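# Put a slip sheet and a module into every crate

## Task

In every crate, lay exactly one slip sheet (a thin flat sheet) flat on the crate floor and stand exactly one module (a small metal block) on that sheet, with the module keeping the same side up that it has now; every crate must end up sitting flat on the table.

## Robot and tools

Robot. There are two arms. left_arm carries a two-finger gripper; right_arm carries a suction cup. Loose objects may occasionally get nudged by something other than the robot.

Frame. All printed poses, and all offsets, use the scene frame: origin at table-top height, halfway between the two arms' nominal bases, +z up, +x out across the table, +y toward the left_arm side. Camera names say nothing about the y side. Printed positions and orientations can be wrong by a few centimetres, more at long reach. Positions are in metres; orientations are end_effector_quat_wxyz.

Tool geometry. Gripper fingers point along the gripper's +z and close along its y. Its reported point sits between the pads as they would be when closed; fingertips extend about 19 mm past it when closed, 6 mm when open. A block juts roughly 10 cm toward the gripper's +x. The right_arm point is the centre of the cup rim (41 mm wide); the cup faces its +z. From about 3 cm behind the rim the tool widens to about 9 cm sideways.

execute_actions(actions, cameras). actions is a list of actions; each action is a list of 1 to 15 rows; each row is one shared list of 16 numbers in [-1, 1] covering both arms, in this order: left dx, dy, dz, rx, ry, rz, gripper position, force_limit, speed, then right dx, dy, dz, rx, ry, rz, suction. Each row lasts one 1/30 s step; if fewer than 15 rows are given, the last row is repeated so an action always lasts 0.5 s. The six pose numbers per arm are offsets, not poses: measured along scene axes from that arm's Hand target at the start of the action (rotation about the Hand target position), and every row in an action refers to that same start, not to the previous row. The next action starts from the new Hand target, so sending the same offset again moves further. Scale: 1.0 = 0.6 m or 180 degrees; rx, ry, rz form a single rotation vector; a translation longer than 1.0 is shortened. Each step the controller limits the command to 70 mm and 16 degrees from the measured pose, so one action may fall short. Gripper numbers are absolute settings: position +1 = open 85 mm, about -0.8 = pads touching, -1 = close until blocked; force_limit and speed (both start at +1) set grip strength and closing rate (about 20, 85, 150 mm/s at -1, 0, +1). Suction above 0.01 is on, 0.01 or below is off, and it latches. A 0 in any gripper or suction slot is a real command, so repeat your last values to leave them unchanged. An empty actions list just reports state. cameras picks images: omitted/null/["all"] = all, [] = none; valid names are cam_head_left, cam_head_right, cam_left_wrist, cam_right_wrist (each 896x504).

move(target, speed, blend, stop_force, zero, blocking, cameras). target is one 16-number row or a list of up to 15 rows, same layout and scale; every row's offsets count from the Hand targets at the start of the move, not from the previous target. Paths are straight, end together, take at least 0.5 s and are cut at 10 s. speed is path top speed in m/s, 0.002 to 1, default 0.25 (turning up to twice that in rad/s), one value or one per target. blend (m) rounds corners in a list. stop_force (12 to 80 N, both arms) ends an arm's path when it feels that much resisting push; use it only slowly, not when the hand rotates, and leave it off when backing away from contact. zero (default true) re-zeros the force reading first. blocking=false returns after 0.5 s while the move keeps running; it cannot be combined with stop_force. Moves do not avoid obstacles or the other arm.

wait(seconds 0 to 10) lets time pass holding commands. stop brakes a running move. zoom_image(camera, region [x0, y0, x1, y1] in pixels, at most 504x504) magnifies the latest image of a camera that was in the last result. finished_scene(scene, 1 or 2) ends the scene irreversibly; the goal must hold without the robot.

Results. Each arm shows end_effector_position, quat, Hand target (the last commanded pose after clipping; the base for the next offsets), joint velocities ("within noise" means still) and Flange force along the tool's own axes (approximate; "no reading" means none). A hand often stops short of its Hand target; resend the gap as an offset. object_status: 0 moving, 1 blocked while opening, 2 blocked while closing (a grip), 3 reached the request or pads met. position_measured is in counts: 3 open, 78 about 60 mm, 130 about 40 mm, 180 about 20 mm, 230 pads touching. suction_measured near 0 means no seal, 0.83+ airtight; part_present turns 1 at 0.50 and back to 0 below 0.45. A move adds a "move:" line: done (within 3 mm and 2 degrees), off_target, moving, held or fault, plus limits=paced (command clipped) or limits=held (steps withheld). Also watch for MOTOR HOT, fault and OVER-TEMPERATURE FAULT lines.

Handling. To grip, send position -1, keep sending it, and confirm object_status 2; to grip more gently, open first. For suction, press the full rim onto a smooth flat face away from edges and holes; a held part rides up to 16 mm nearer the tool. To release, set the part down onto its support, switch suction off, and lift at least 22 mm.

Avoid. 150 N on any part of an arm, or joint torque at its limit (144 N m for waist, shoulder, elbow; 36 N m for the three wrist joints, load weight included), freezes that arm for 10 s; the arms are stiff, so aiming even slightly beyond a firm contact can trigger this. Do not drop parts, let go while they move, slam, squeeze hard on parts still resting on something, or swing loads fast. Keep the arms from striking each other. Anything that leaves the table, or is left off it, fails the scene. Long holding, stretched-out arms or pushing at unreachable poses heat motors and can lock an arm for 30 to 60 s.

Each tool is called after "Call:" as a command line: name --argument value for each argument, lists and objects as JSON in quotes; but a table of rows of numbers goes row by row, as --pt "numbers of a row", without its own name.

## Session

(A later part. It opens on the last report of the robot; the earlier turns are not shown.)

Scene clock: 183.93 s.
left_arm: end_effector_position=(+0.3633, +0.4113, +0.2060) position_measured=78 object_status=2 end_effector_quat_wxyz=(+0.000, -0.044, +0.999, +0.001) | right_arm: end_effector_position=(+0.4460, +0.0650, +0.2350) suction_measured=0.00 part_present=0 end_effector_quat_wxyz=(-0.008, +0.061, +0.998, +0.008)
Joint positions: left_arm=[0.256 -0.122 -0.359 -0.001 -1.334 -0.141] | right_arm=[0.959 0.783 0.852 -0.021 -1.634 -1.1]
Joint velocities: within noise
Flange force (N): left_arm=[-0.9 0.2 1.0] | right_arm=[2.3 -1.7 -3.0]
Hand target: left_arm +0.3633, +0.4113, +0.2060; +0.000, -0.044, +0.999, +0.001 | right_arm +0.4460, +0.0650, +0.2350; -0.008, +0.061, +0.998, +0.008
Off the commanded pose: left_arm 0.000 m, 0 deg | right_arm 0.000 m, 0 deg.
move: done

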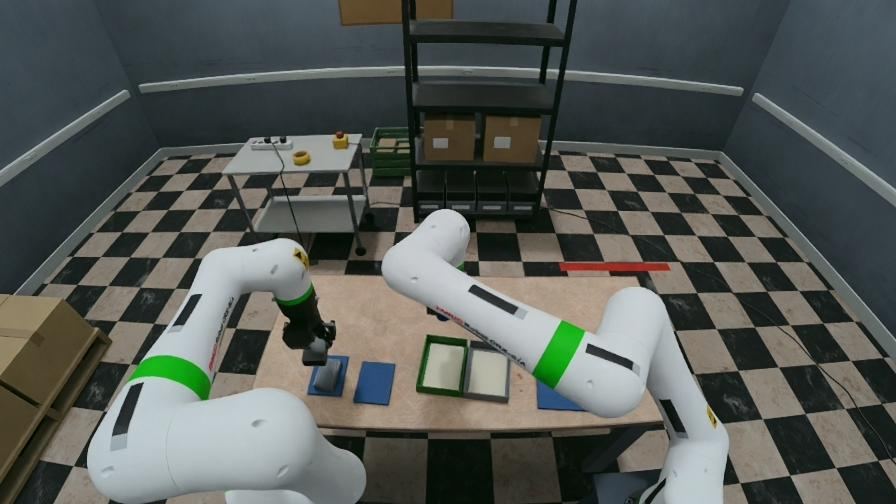

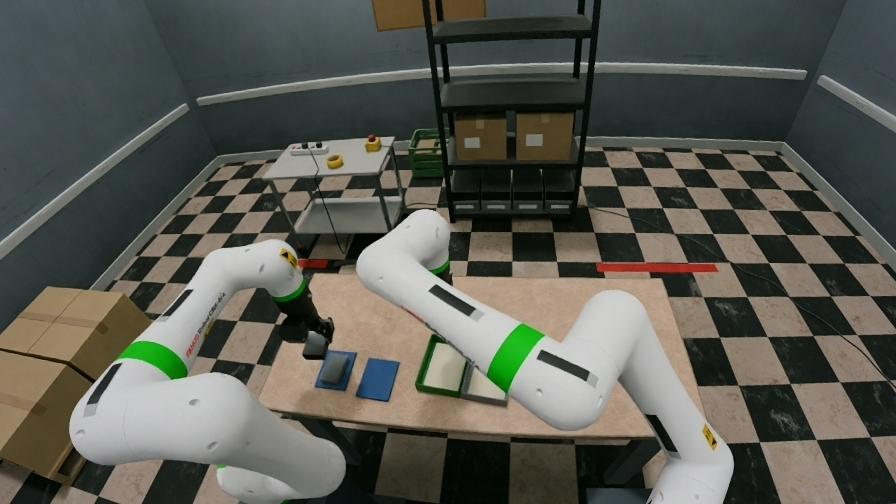

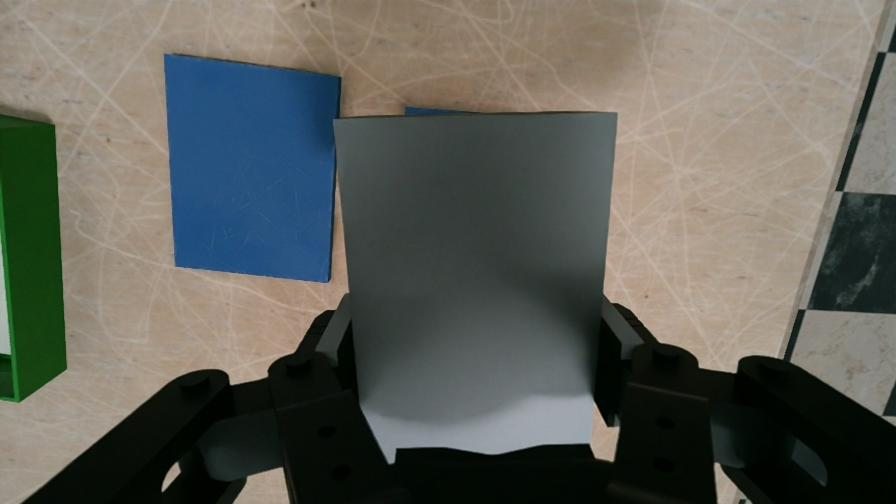

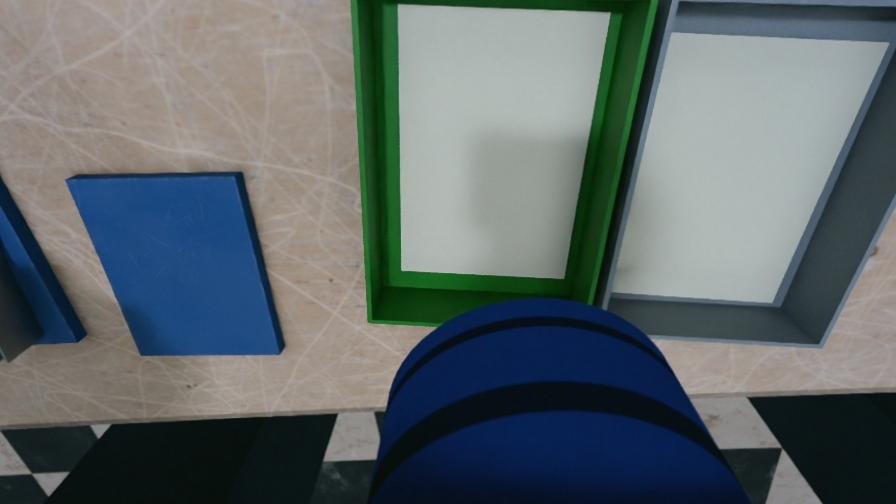

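Call:
move --pt "0 0 0 0 0 0 -1 -0.3 -1 -0.2 -0.85 0.2 0 0 0 -1" --pt "0.068 -0.829 -0.07 0 0 -0.063 -1 -0.3 -1 -0.2 -0.85 0.2 0 0 0 -1" --speed '[0.35,0.2]'

Call:
zoom_image --camera "cam_head_left" --region '[400, 310, 530, 410]'

Call:
zoom_image --camera "cam_head_right" --region '[400, 310, 530, 410]'

Scene clock: 200.97 s.
left_arm: end_effector_position=(+0.4041, -0.0861, +0.1640) position_measured=78 object_status=2 end_effector_quat_wxyz=(+0.000, +0.055, +0.998, +0.001) | right_arm: end_effector_position=(+0.3260, -0.4450, +0.3550) suction_measured=0.00 part_present=0 end_effector_quat_wxyz=(-0.008, +0.061, +0.998, +0.008)
Joint positions: left_arm=[-0.684 0.661 0.522 -0.001 -1.433 0.601] | right_arm=[0.353 -0.149 -0.067 -0.021 -1.659 -0.495]
Joint velocities: within noise
Flange force (N): left_arm=[2.3 2.8 -0.2] | right_arm=[1.5 1.5 -1.5]
Hand target: left_arm +0.4041, -0.0861, +0.1640; +0.000, +0.055, +0.998, +0.001 | right_arm +0.3260, -0.4450, +0.3550; -0.008, +0.061, +0.998, +0.008
Off the commanded pose: left_arm 0.000 m, 0 deg | right_arm 0.000 m, 0 deg.
move: done

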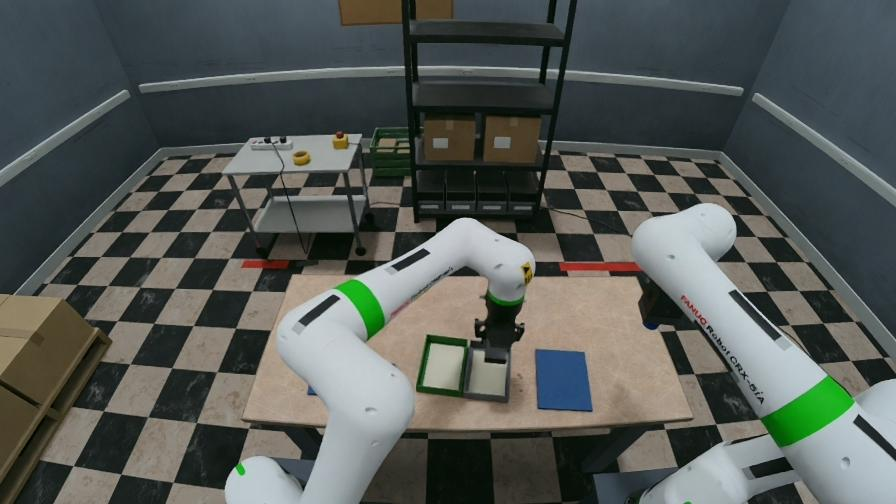

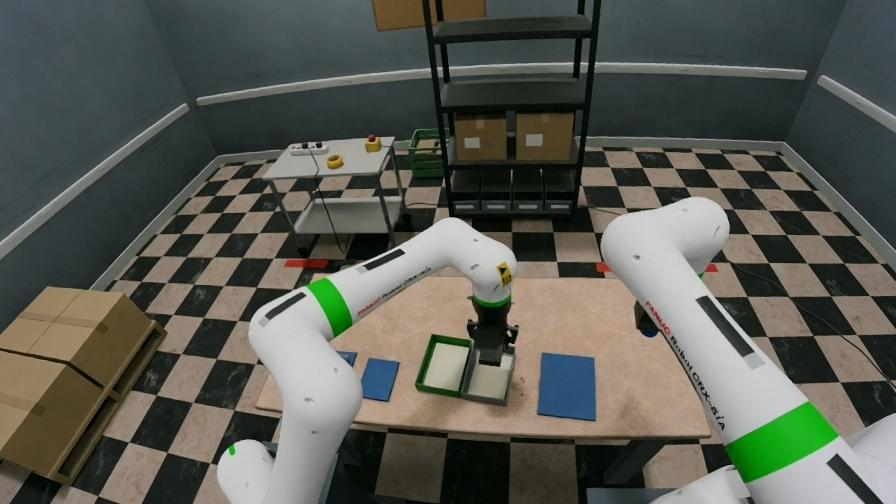

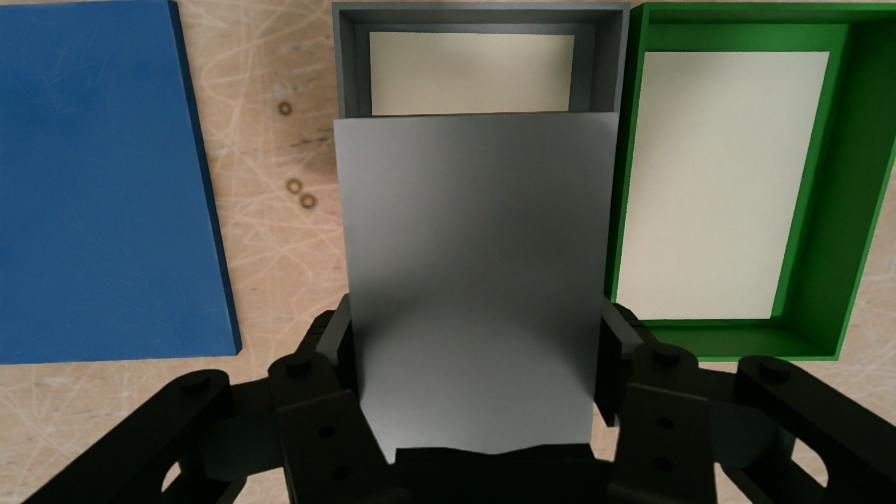

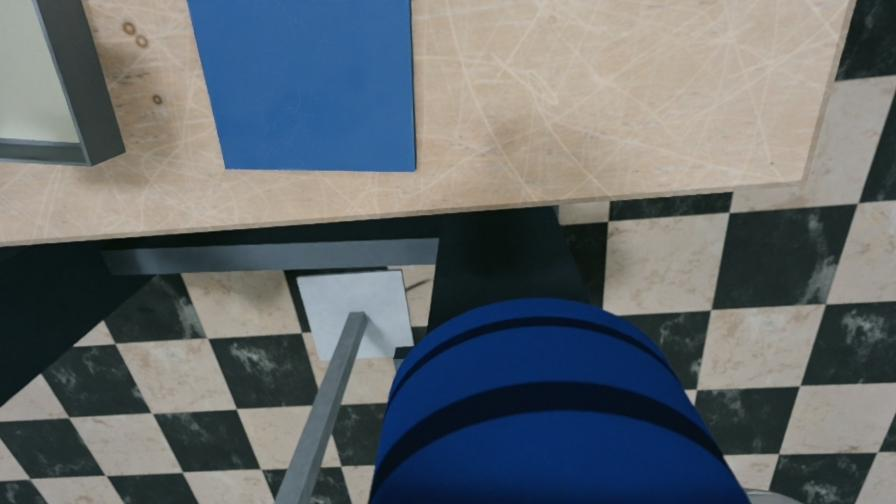

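Scaled by 3.877 from the camera's 896x504 image, which has a finer 1280x720 frame.

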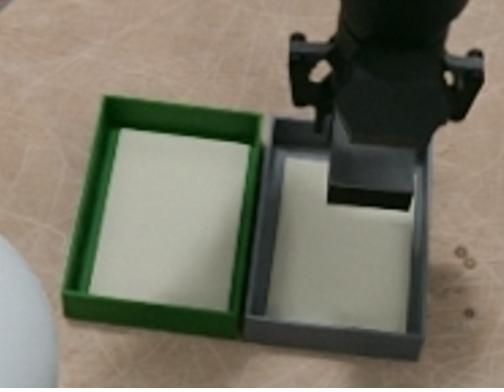

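Scaled by 3.877 from the camera's 896x504 image, which has a finer 1280x720 frame.

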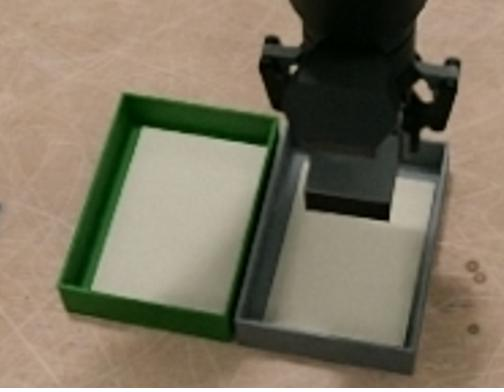

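Call:
move --target '[-0.012,0.010,-0.12,0,0,-0.0056,-1,-0.3,-1,0,0,0,0,0,0,-1]' --speed 0.15

Call:
zoom_image --camera "cam_head_left" --region '[430, 320, 530, 410]'

Call:
zoom_image --camera "cam_head_right" --region '[430, 320, 530, 410]'

Scene clock: 212.60 s.
left_arm: end_effector_position=(+0.3969, -0.0801, +0.0920) position_measured=78 object_status=2 end_effector_quat_wxyz=(+0.000, +0.064, +0.998, +0.001) | right_arm: end_effector_position=(+0.3260, -0.4450, +0.3550) suction_measured=0.00 part_present=0 end_effector_quat_wxyz=(-0.008, +0.061, +0.998, +0.008)
Joint positions: left_arm=[-0.684 0.678 0.379 -0.001 -1.272 0.584] | right_arm=[0.353 -0.149 -0.067 -0.021 -1.659 -0.495]
Joint velocities: within noise
Flange force (N): left_arm=[3.0 3.0 -0.8] | right_arm=[1.8 2.4 -1.1]
Hand target: left_arm +0.3969, -0.0801, +0.0920; +0.000, +0.064, +0.998, +0.001 | right_arm +0.3260, -0.4450, +0.3550; -0.008, +0.061, +0.998, +0.008
Off the commanded pose: left_arm 0.000 m, 0 deg | right_arm 0.000 m, 0 deg.
move: done

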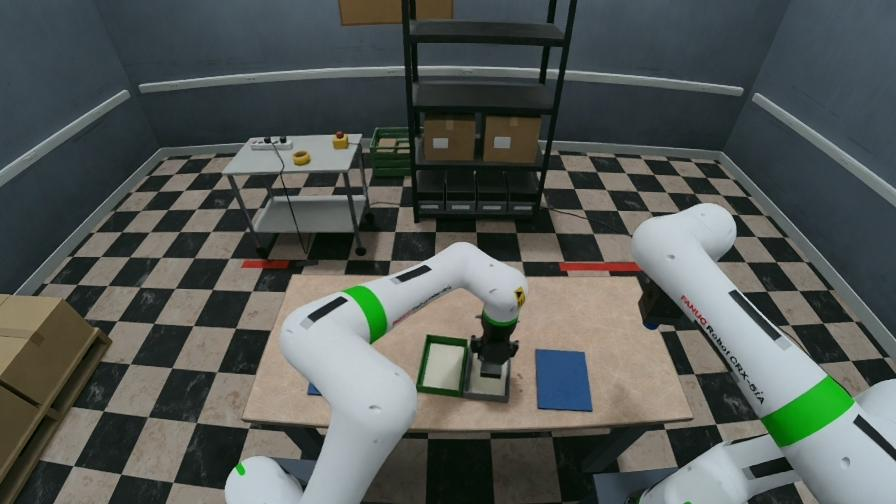

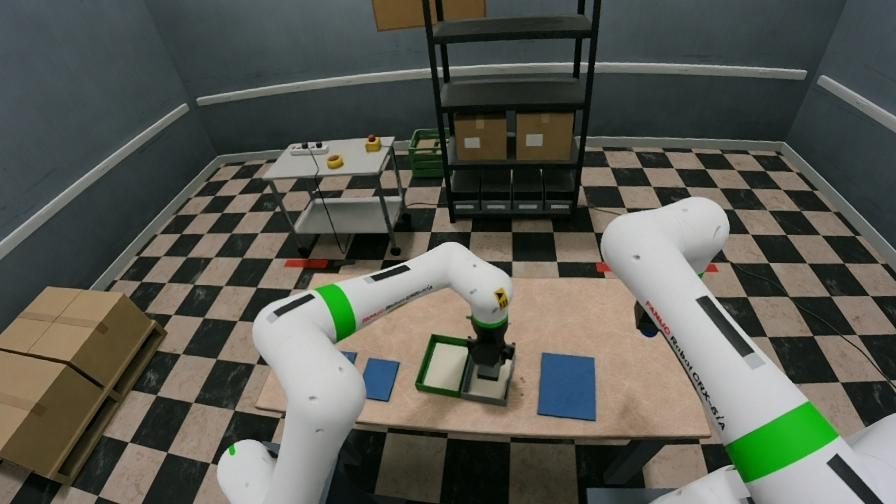

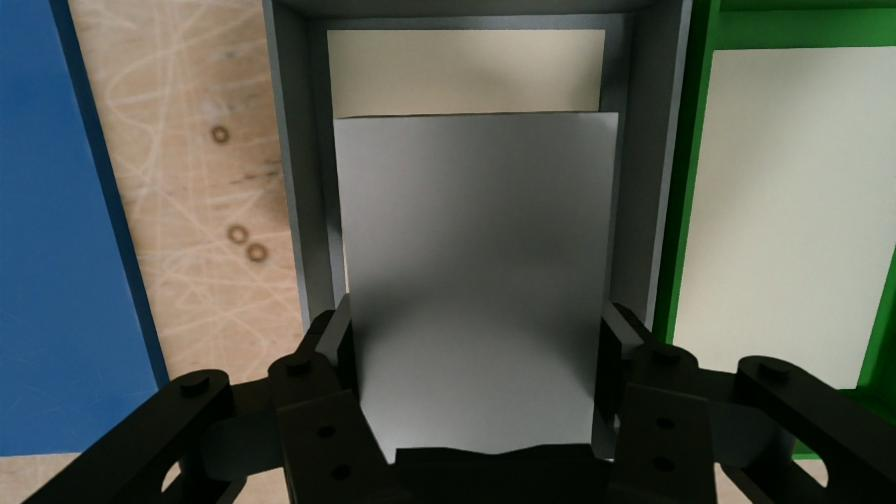

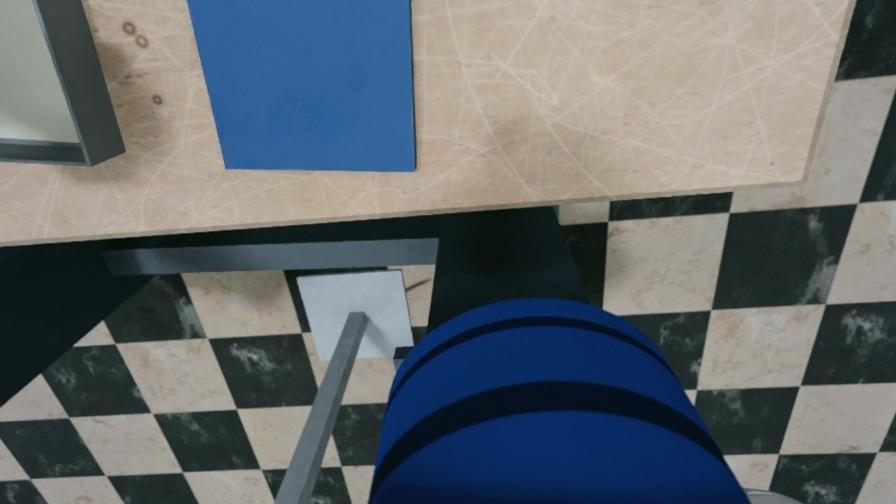

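Scaled by 5.040 from the camera's 896x504 image, which has a finer 1280x720 frame.

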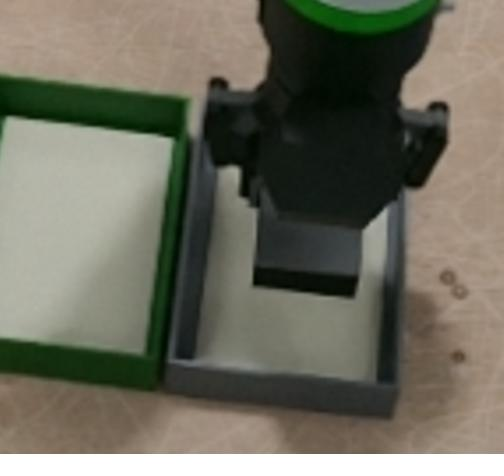

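Scaled by 5.040 from the camera's 896x504 image, which has a finer 1280x720 frame.

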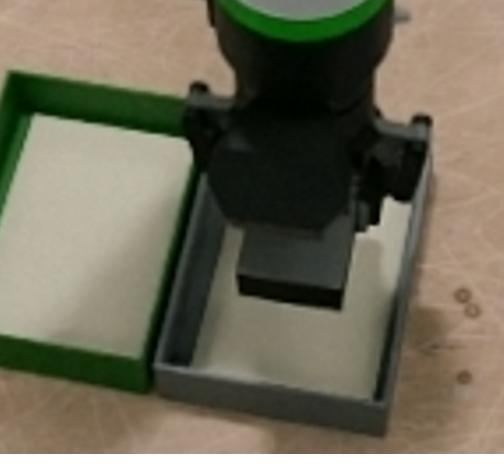

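Call:
move --target '[0.01,0.0,-0.06,0,0,0,-1,-0.3,-1,0,0,0,0,0,0,-1]' --speed 0.1 --cameras '["cam_head_left","cam_head_right","cam_left_wrist"]'

Call:
zoom_image --camera "cam_head_left" --region '[450, 340, 530, 410]'

Call:
zoom_image --camera "cam_head_right" --region '[450, 340, 530, 410]'

Scene clock: 216.83 s.
left_arm: end_effector_position=(+0.4029, -0.0801, +0.0560) position_measured=78 object_status=2 end_effector_quat_wxyz=(+0.000, +0.064, +0.998, +0.001) | right_arm: end_effector_position=(+0.3260, -0.4450, +0.3550) suction_measured=0.00 part_present=0 end_effector_quat_wxyz=(-0.008, +0.061, +0.998, +0.008)
Joint positions: left_arm=[-0.678 0.718 0.356 -0.001 -1.209 0.578] | right_arm=[0.353 -0.149 -0.067 -0.021 -1.659 -0.495]
Joint velocities: within noise
Flange force (N): left_arm=[2.8 3.0 -0.8] | right_arm=[2.7 2.2 -1.2]
Hand target: left_arm +0.4029, -0.0801, +0.0560; +0.000, +0.064, +0.998, +0.001 | right_arm +0.3260, -0.4450, +0.3550; -0.008, +0.061, +0.998, +0.008
Off the commanded pose: left_arm 0.000 m, 0 deg | right_arm 0.000 m, 0 deg.
move: done
Images, in order (width x height): cam_head_left 896x504, cam_head_right 896x504, cam_left_wrist 896x504.

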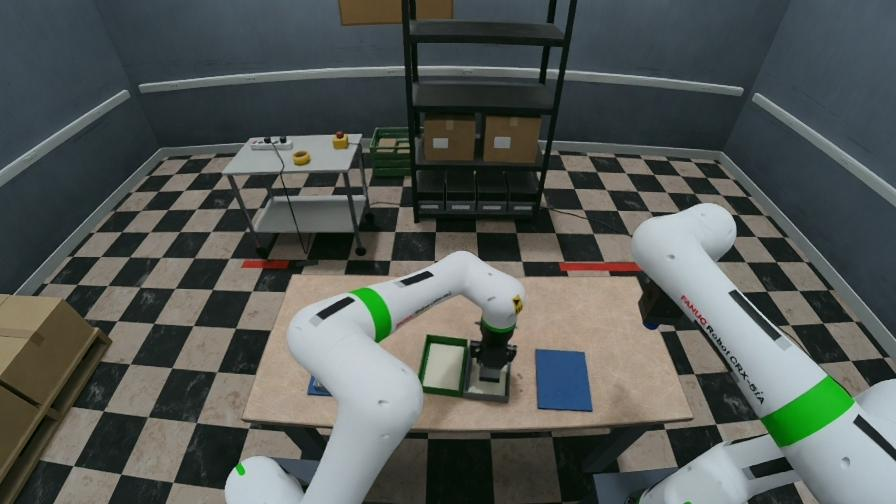

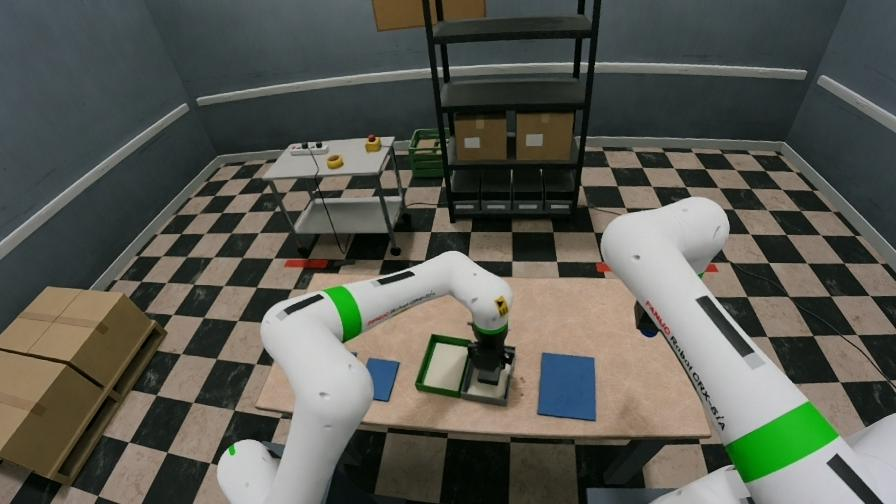

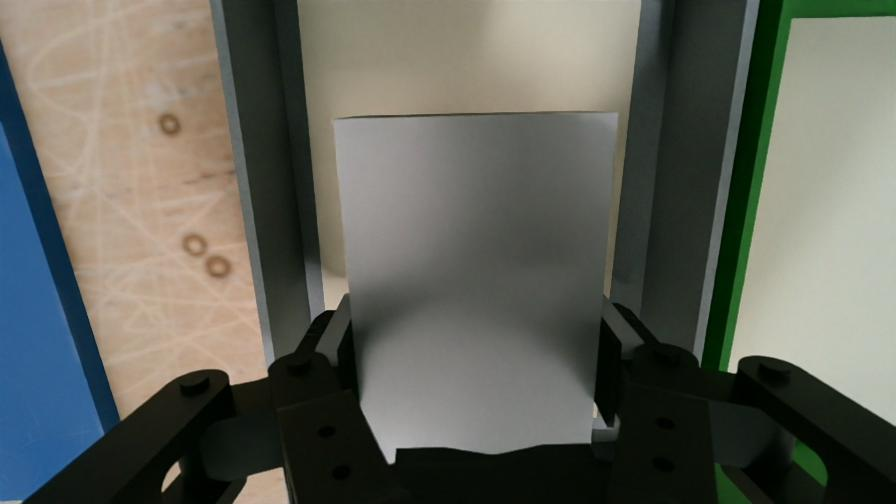

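Scaled by 6.300 from the camera's 896x504 image, which has a finer 1280x720 frame.

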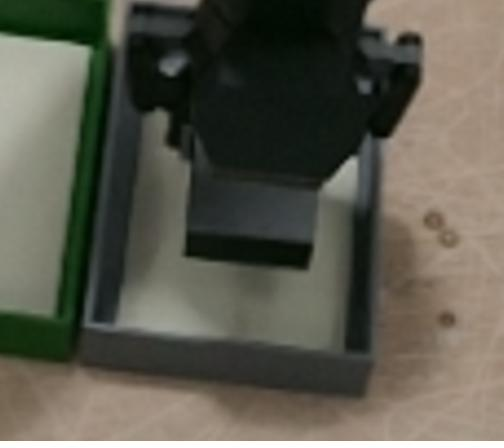

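Scaled by 6.300 from the camera's 896x504 image, which has a finer 1280x720 frame.

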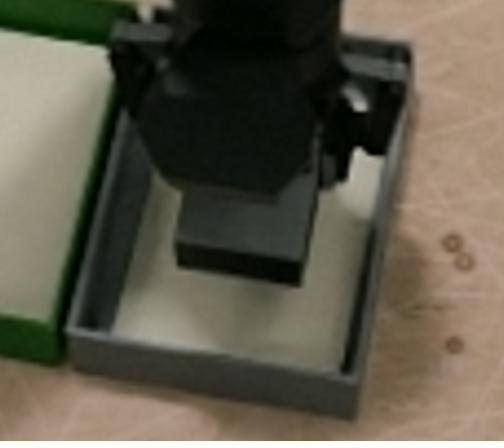

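Call:
move --pt "0.008 -0.001 -0.03 0 0 0 -1 -0.3 -1 0 0 0 0 0 0 -1" --pt "0.008 -0.001 -0.067 0 0 0 -1 -0.3 -1 0 0 0 0 0 0 -1" --speed 0.02 --stop_force 12 --cameras '["cam_head_left","cam_head_right","cam_left_wrist"]'

Call:
zoom_image --camera "cam_head_left" --region '[450, 340, 530, 410]'

Scene clock: 224.03 s.
left_arm: end_effector_position=(+0.4078, -0.0808, +0.0209) position_measured=78 object_status=2 end_effector_quat_wxyz=(+0.000, +0.064, +0.998, +0.001) | right_arm: end_effector_position=(+0.3260, -0.4450, +0.3550) suction_measured=0.00 part_present=0 end_effector_quat_wxyz=(-0.008, +0.061, +0.998, +0.008)
Joint positions: left_arm=[-0.674 0.762 0.341 -0.001 -1.151 0.574] | right_arm=[0.353 -0.149 -0.067 -0.021 -1.659 -0.495]
Joint velocities: within noise
Flange force (N): left_arm=[3.6 5.2 -32.1] | right_arm=[2.5 1.5 -1.3]
Hand target: left_arm +0.4078, -0.0808, +0.0208; +0.000, +0.064, +0.998, +0.001 (not the last commanded pose) | right_arm +0.3260, -0.4450, +0.3550; -0.008, +0.061, +0.998, +0.008
Off the commanded pose: left_arm 0.005 m, 0 deg | right_arm 0.000 m, 0 deg.
move: contact (left_arm); path passed 1 of 2 targets
Images, in order (width x height): cam_head_left 896x504, cam_head_right 896x504, cam_left_wrist 896x504.

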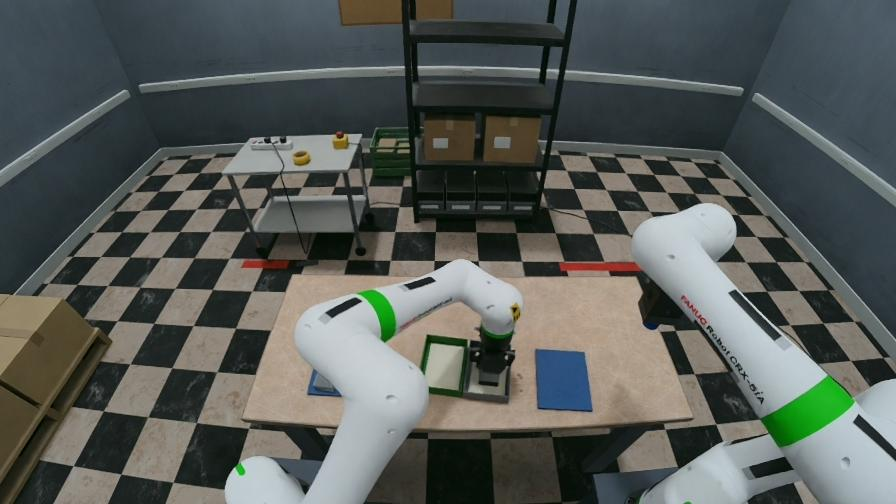

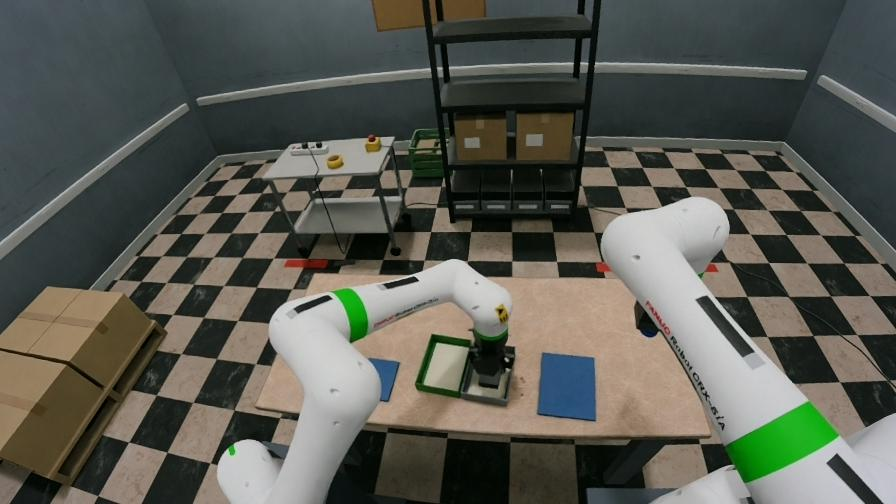

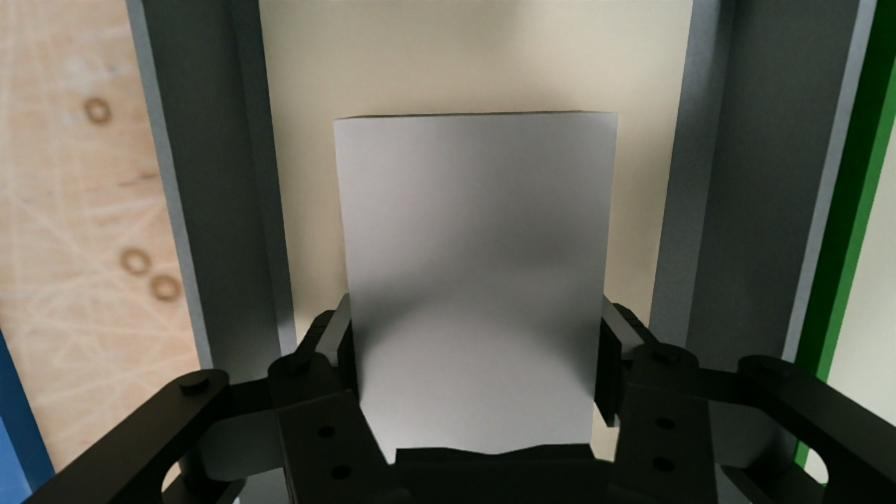

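Scaled by 6.300 from the camera's 896x504 image, which has a finer 1280x720 frame.

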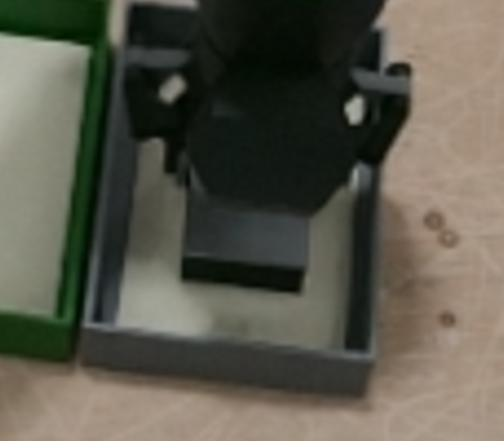

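Call:
move --target '[0,0,0.001,0,0,0,-1,-0.3,-1,0,0,0,0,0,0,-1]' --speed 0.05 --cameras '[]'

Call:
move --target '[0,0,0,0,0,0,0.72,-0.3,-1,0,0,0,0,0,0,-1]' --speed 0.05 --cameras '["cam_left_wrist"]'

Scene clock: 226.13 s.
left_arm: end_effector_position=(+0.4078, -0.0807, +0.0214) position_measured=78 object_status=2 end_effector_quat_wxyz=(+0.000, +0.064, +0.998, +0.001) | right_arm: end_effector_position=(+0.3260, -0.4450, +0.3550) suction_measured=0.00 part_present=0 end_effector_quat_wxyz=(-0.008, +0.061, +0.998, +0.008)
Joint positions: left_arm=[-0.674 0.761 0.341 -0.001 -1.152 0.574] | right_arm=[0.353 -0.149 -0.067 -0.021 -1.659 -0.495]
Joint velocities: within noise
Flange force (N): left_arm=[0.9 0.7 -8.5] | right_arm=[1.4 1.5 -1.6]
Hand target: left_arm +0.4078, -0.0808, +0.0214; +0.000, +0.064, +0.998, +0.001 | right_arm +0.3260, -0.4450, +0.3550; -0.008, +0.061, +0.998, +0.008
Off the commanded pose: left_arm 0.000 m, 0 deg | right_arm 0.000 m, 0 deg.
move: done
No camera images: "cameras" was empty.

Scene clock: 227.17 s.
left_arm: end_effector_position=(+0.4078, -0.0808, +0.0214) position_measured=39 object_status=0 end_effector_quat_wxyz=(+0.000, +0.064, +0.998, +0.001) | right_arm: end_effector_position=(+0.3260, -0.4450, +0.3550) suction_measured=0.00 part_present=0 end_effector_quat_wxyz=(-0.008, +0.061, +0.998, +0.008)
Joint positions: left_arm=[-0.674 0.761 0.341 -0.001 -1.152 0.574] | right_arm=[0.353 -0.149 -0.067 -0.021 -1.659 -0.495]
Joint velocities: within noise
Flange force (N): left_arm=[1.6 2.2 -2.2] | right_arm=[1.5 1.8 -2.2]
Hand target: left_arm +0.4078, -0.0808, +0.0214; +0.000, +0.064, +0.998, +0.001 | right_arm +0.3260, -0.4450, +0.3550; -0.008, +0.061, +0.998, +0.008
Off the commanded pose: left_arm 0.000 m, 0 deg | right_arm 0.000 m, 0 deg.
move: done
Images, in order (width x height): cam_left_wrist 896x504.

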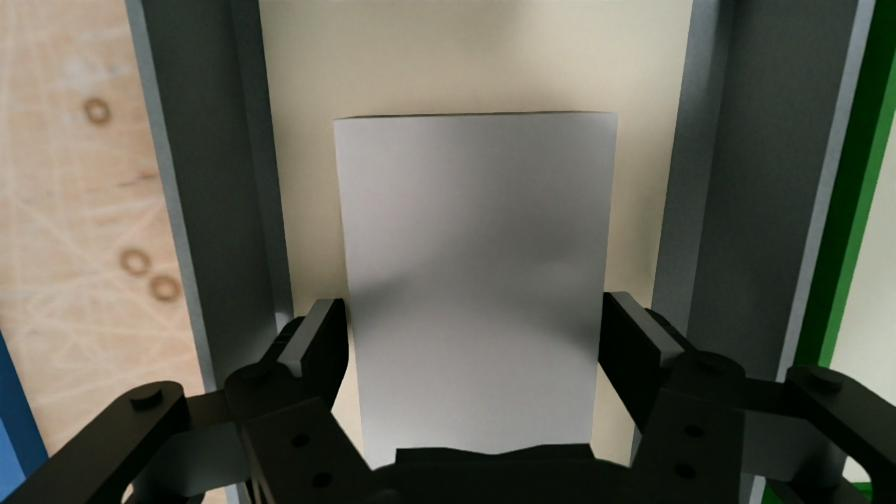

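Call:
move --pt "0 0 0.24 0 0 0 0.72 -0.3 -1 0 0 0 0 0 0 -1" --pt "-0.071 0.812 0.24 0 0 0.0406 0.72 -0.3 -1 0 0 0 0 0 0 -1" --speed 0.25 --blend '[0.02,0]' --cameras '["cam_left_wrist","cam_head_left"]'

Scene clock: 232.27 s.
left_arm: end_effector_position=(+0.3652, +0.4064, +0.1654) position_measured=39 object_status=3 end_effector_quat_wxyz=(+0.000, +0.000, +1.000, +0.001) | right_arm: end_effector_position=(+0.3260, -0.4450, +0.3550) suction_measured=0.00 part_present=0 end_effector_quat_wxyz=(-0.008, +0.061, +0.998, +0.008)
Joint positions: left_arm=[0.242 -0.085 -0.424 -0.001 -1.232 -0.215] | right_arm=[0.353 -0.149 -0.067 -0.021 -1.659 -0.495]
Joint velocities: within noise
Flange force (N): left_arm=[-1.5 1.4 -0.4] | right_arm=[1.1 1.7 -2.7]
Hand target: left_arm +0.3652, +0.4064, +0.1654; +0.000, +0.000, +1.000, +0.001 | right_arm +0.3260, -0.4450, +0.3550; -0.008, +0.061, +0.998, +0.008
Off the commanded pose: left_arm 0.000 m, 0 deg | right_arm 0.000 m, 0 deg.
move: done
Images, in order (width x height): cam_head_left 896x504, cam_left_wrist 896x504.

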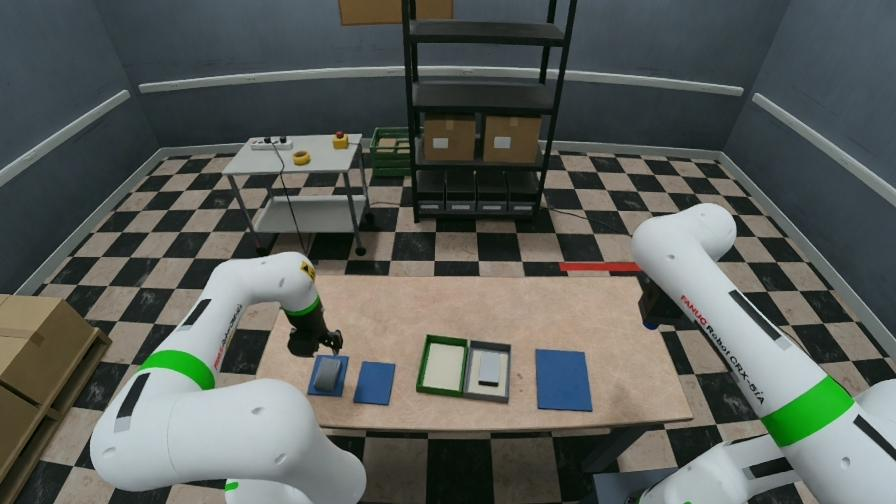

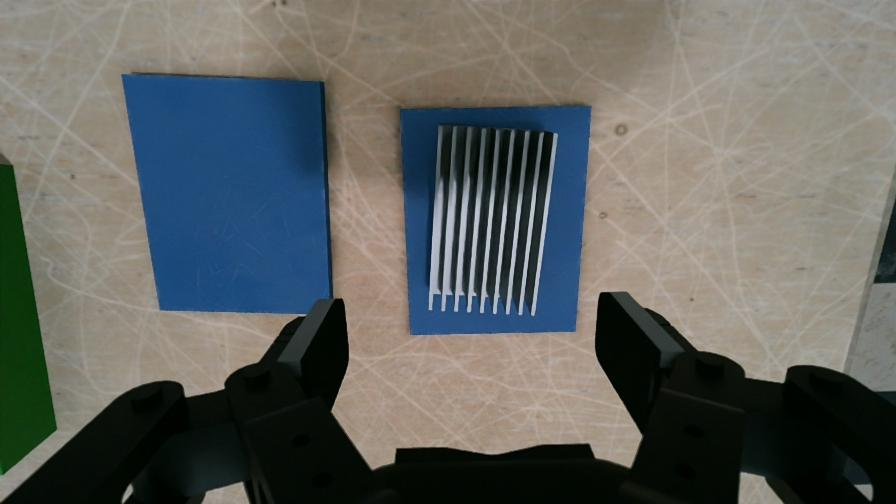

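Call:
move --target '[0.0197,0.0243,-0.1157,0,0,-0.025,1,-0.3,-0.5,0,0,0,0,0,0,-1]' --speed 0.2 --cameras '["cam_left_wrist","cam_head_left"]'

Scene clock: 236.03 s.
left_arm: end_effector_position=(+0.3770, +0.4210, +0.0960) position_measured=3 object_status=3 end_effector_quat_wxyz=(+0.000, +0.039, +0.999, +0.001) | right_arm: end_effector_position=(+0.3260, -0.4450, +0.3550) suction_measured=0.00 part_present=0 end_effector_quat_wxyz=(-0.008, +0.061, +0.998, +0.008)
Joint positions: left_arm=[0.273 0.02 -0.5 -0.001 -1.05 -0.324] | right_arm=[0.353 -0.149 -0.067 -0.021 -1.659 -0.495]
Joint velocities: within noise
Flange force (N): left_arm=[0.2 0.6 -1.2] | right_arm=[2.2 2.0 -1.6]
Hand target: left_arm +0.3770, +0.4210, +0.0960; +0.000, +0.039, +0.999, +0.001 | right_arm +0.3260, -0.4450, +0.3550; -0.008, +0.061, +0.998, +0.008
Off the commanded pose: left_arm 0.000 m, 0 deg | right_arm 0.000 m, 0 deg.
move: done
Images, in order (width x height): cam_head_left 896x504, cam_left_wrist 896x504.

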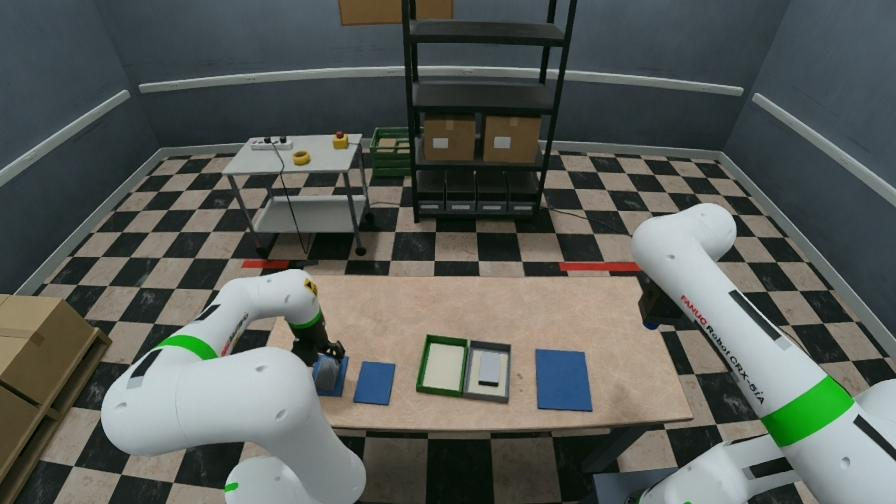

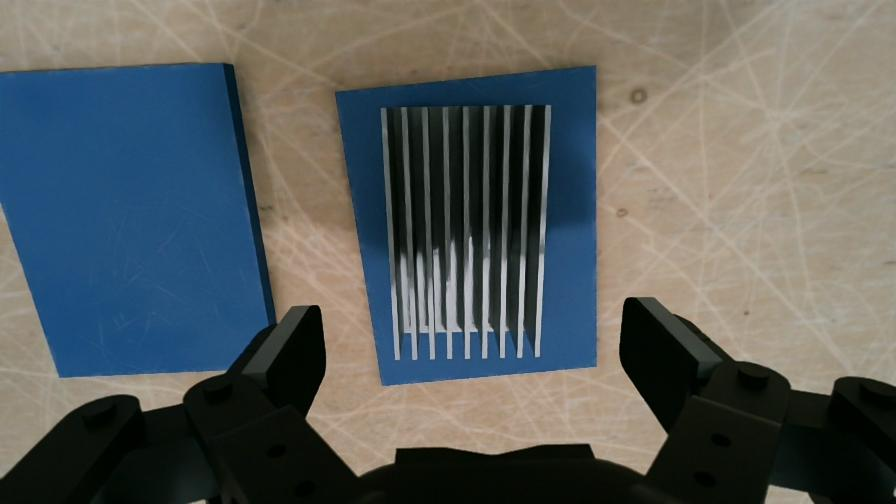

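Call:
move --target '[-0.0025,-0.0025,-0.1133,0,0,0,1,-0.3,-0.5,0,0,0,0,0,0,-1]' --speed 0.12 --cameras '["cam_left_wrist"]'

Call:
move --target '[0,0,0,0,0,0,-1,-0.3,-1,0,0,0,0,0,0,-1]' --speed 0.12 --cameras '["cam_left_wrist"]'

Call:
wait --seconds 0.8 --cameras '["cam_left_wrist"]'

Scene clock: 239.67 s.
left_arm: end_effector_position=(+0.3755, +0.4196, +0.0280) position_measured=3 object_status=3 end_effector_quat_wxyz=(+0.000, +0.039, +0.999, +0.001) | right_arm: end_effector_position=(+0.3260, -0.4450, +0.3550) suction_measured=0.00 part_present=0 end_effector_quat_wxyz=(-0.008, +0.061, +0.998, +0.008)
Joint positions: left_arm=[0.27 0.128 -0.576 -0.002 -0.866 -0.321] | right_arm=[0.353 -0.149 -0.067 -0.021 -1.659 -0.495]
Joint velocities: within noise
Flange force (N): left_arm=[-0.6 0.4 -0.6] | right_arm=[2.2 2.1 -1.7]
Hand target: left_arm +0.3755, +0.4195, +0.0280; +0.000, +0.039, +0.999, +0.001 | right_arm +0.3260, -0.4450, +0.3550; -0.008, +0.061, +0.998, +0.008
Off the commanded pose: left_arm 0.000 m, 0 deg | right_arm 0.000 m, 0 deg.
move: done
Images, in order (width x height): cam_left_wrist 896x504.

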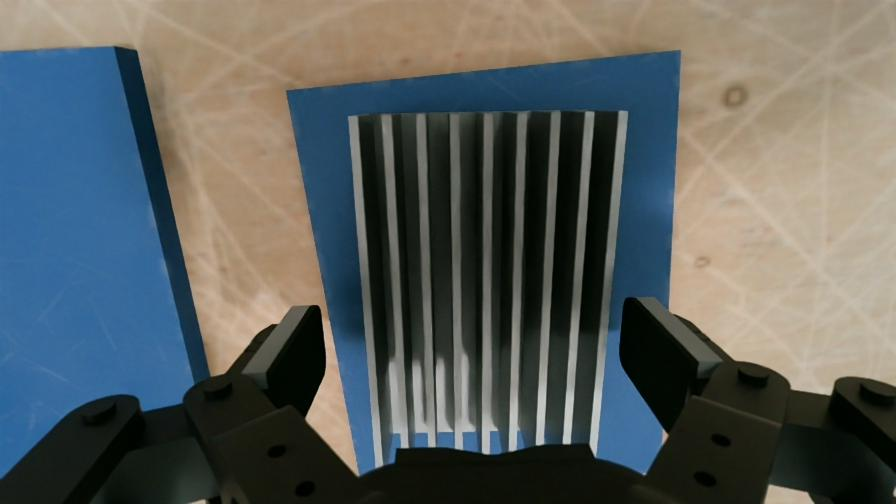

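Scene clock: 241.37 s.
left_arm: end_effector_position=(+0.3756, +0.4195, +0.0280) position_measured=78 object_status=0 end_effector_quat_wxyz=(+0.000, +0.039, +0.999, +0.001) | right_arm: end_effector_position=(+0.3260, -0.4450, +0.3550) suction_measured=0.00 part_present=0 end_effector_quat_wxyz=(-0.008, +0.061, +0.998, +0.008)
Joint positions: left_arm=[0.27 0.128 -0.576 -0.001 -0.866 -0.321] | right_arm=[0.353 -0.149 -0.067 -0.021 -1.659 -0.495]
Joint velocities: within noise
Flange force (N): left_arm=[5.8 3.7 -24.3] | right_arm=[2.2 2.2 -1.6]
Hand target: left_arm +0.3755, +0.4195, +0.0280; +0.000, +0.039, +0.999, +0.001 | right_arm +0.3260, -0.4450, +0.3550; -0.008, +0.061, +0.998, +0.008
Off the commanded pose: left_arm 0.000 m, 0 deg | right_arm 0.000 m, 0 deg.
move: done
Images, in order (width x height): cam_left_wrist 896x504.

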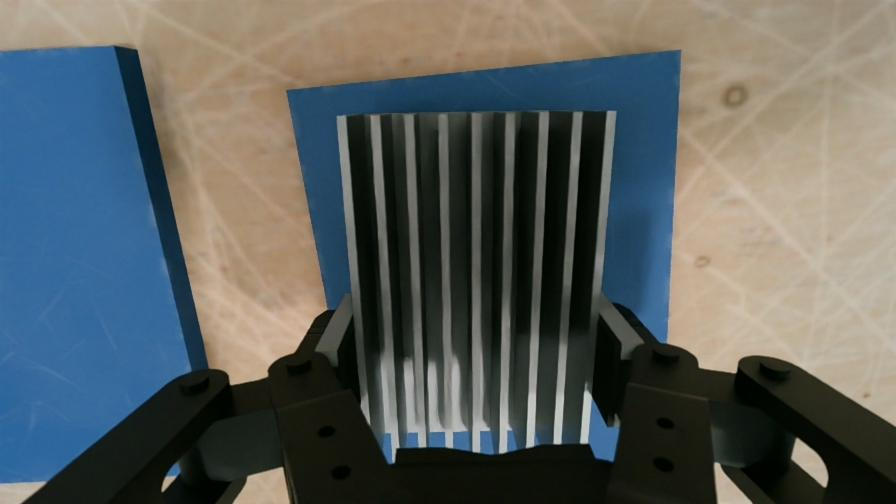

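Scene clock: 242.17 s.
left_arm: end_effector_position=(+0.3756, +0.4195, +0.0280) position_measured=78 object_status=2 end_effector_quat_wxyz=(+0.000, +0.039, +0.999, +0.001) | right_arm: end_effector_position=(+0.3260, -0.4450, +0.3550) suction_measured=0.00 part_present=0 end_effector_quat_wxyz=(-0.008, +0.061, +0.998, +0.008)
Joint positions: left_arm=[0.27 0.128 -0.576 -0.001 -0.866 -0.321] | right_arm=[0.353 -0.149 -0.067 -0.021 -1.659 -0.495]
Joint velocities: within noise
Flange force (N): left_arm=[5.9 3.4 -24.4] | right_arm=[3.3 2.3 -1.6]
Hand target: left_arm +0.3755, +0.4195, +0.0280; +0.000, +0.039, +0.999, +0.001 | right_arm +0.3260, -0.4450, +0.3550; -0.008, +0.061, +0.998, +0.008
Off the commanded pose: left_arm 0.000 m, 0 deg | right_arm 0.000 m, 0 deg.
wait: 0.80 s; at rest by 0.17 s
Images, in order (width x height): cam_left_wrist 896x504.

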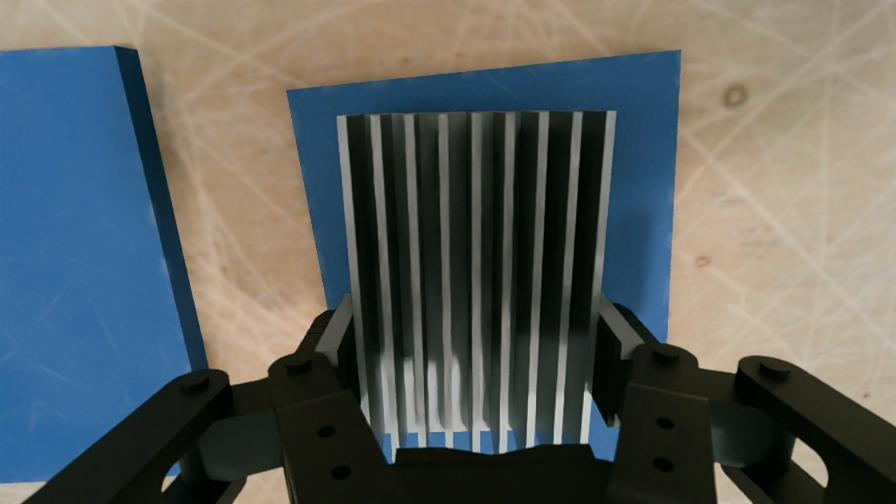

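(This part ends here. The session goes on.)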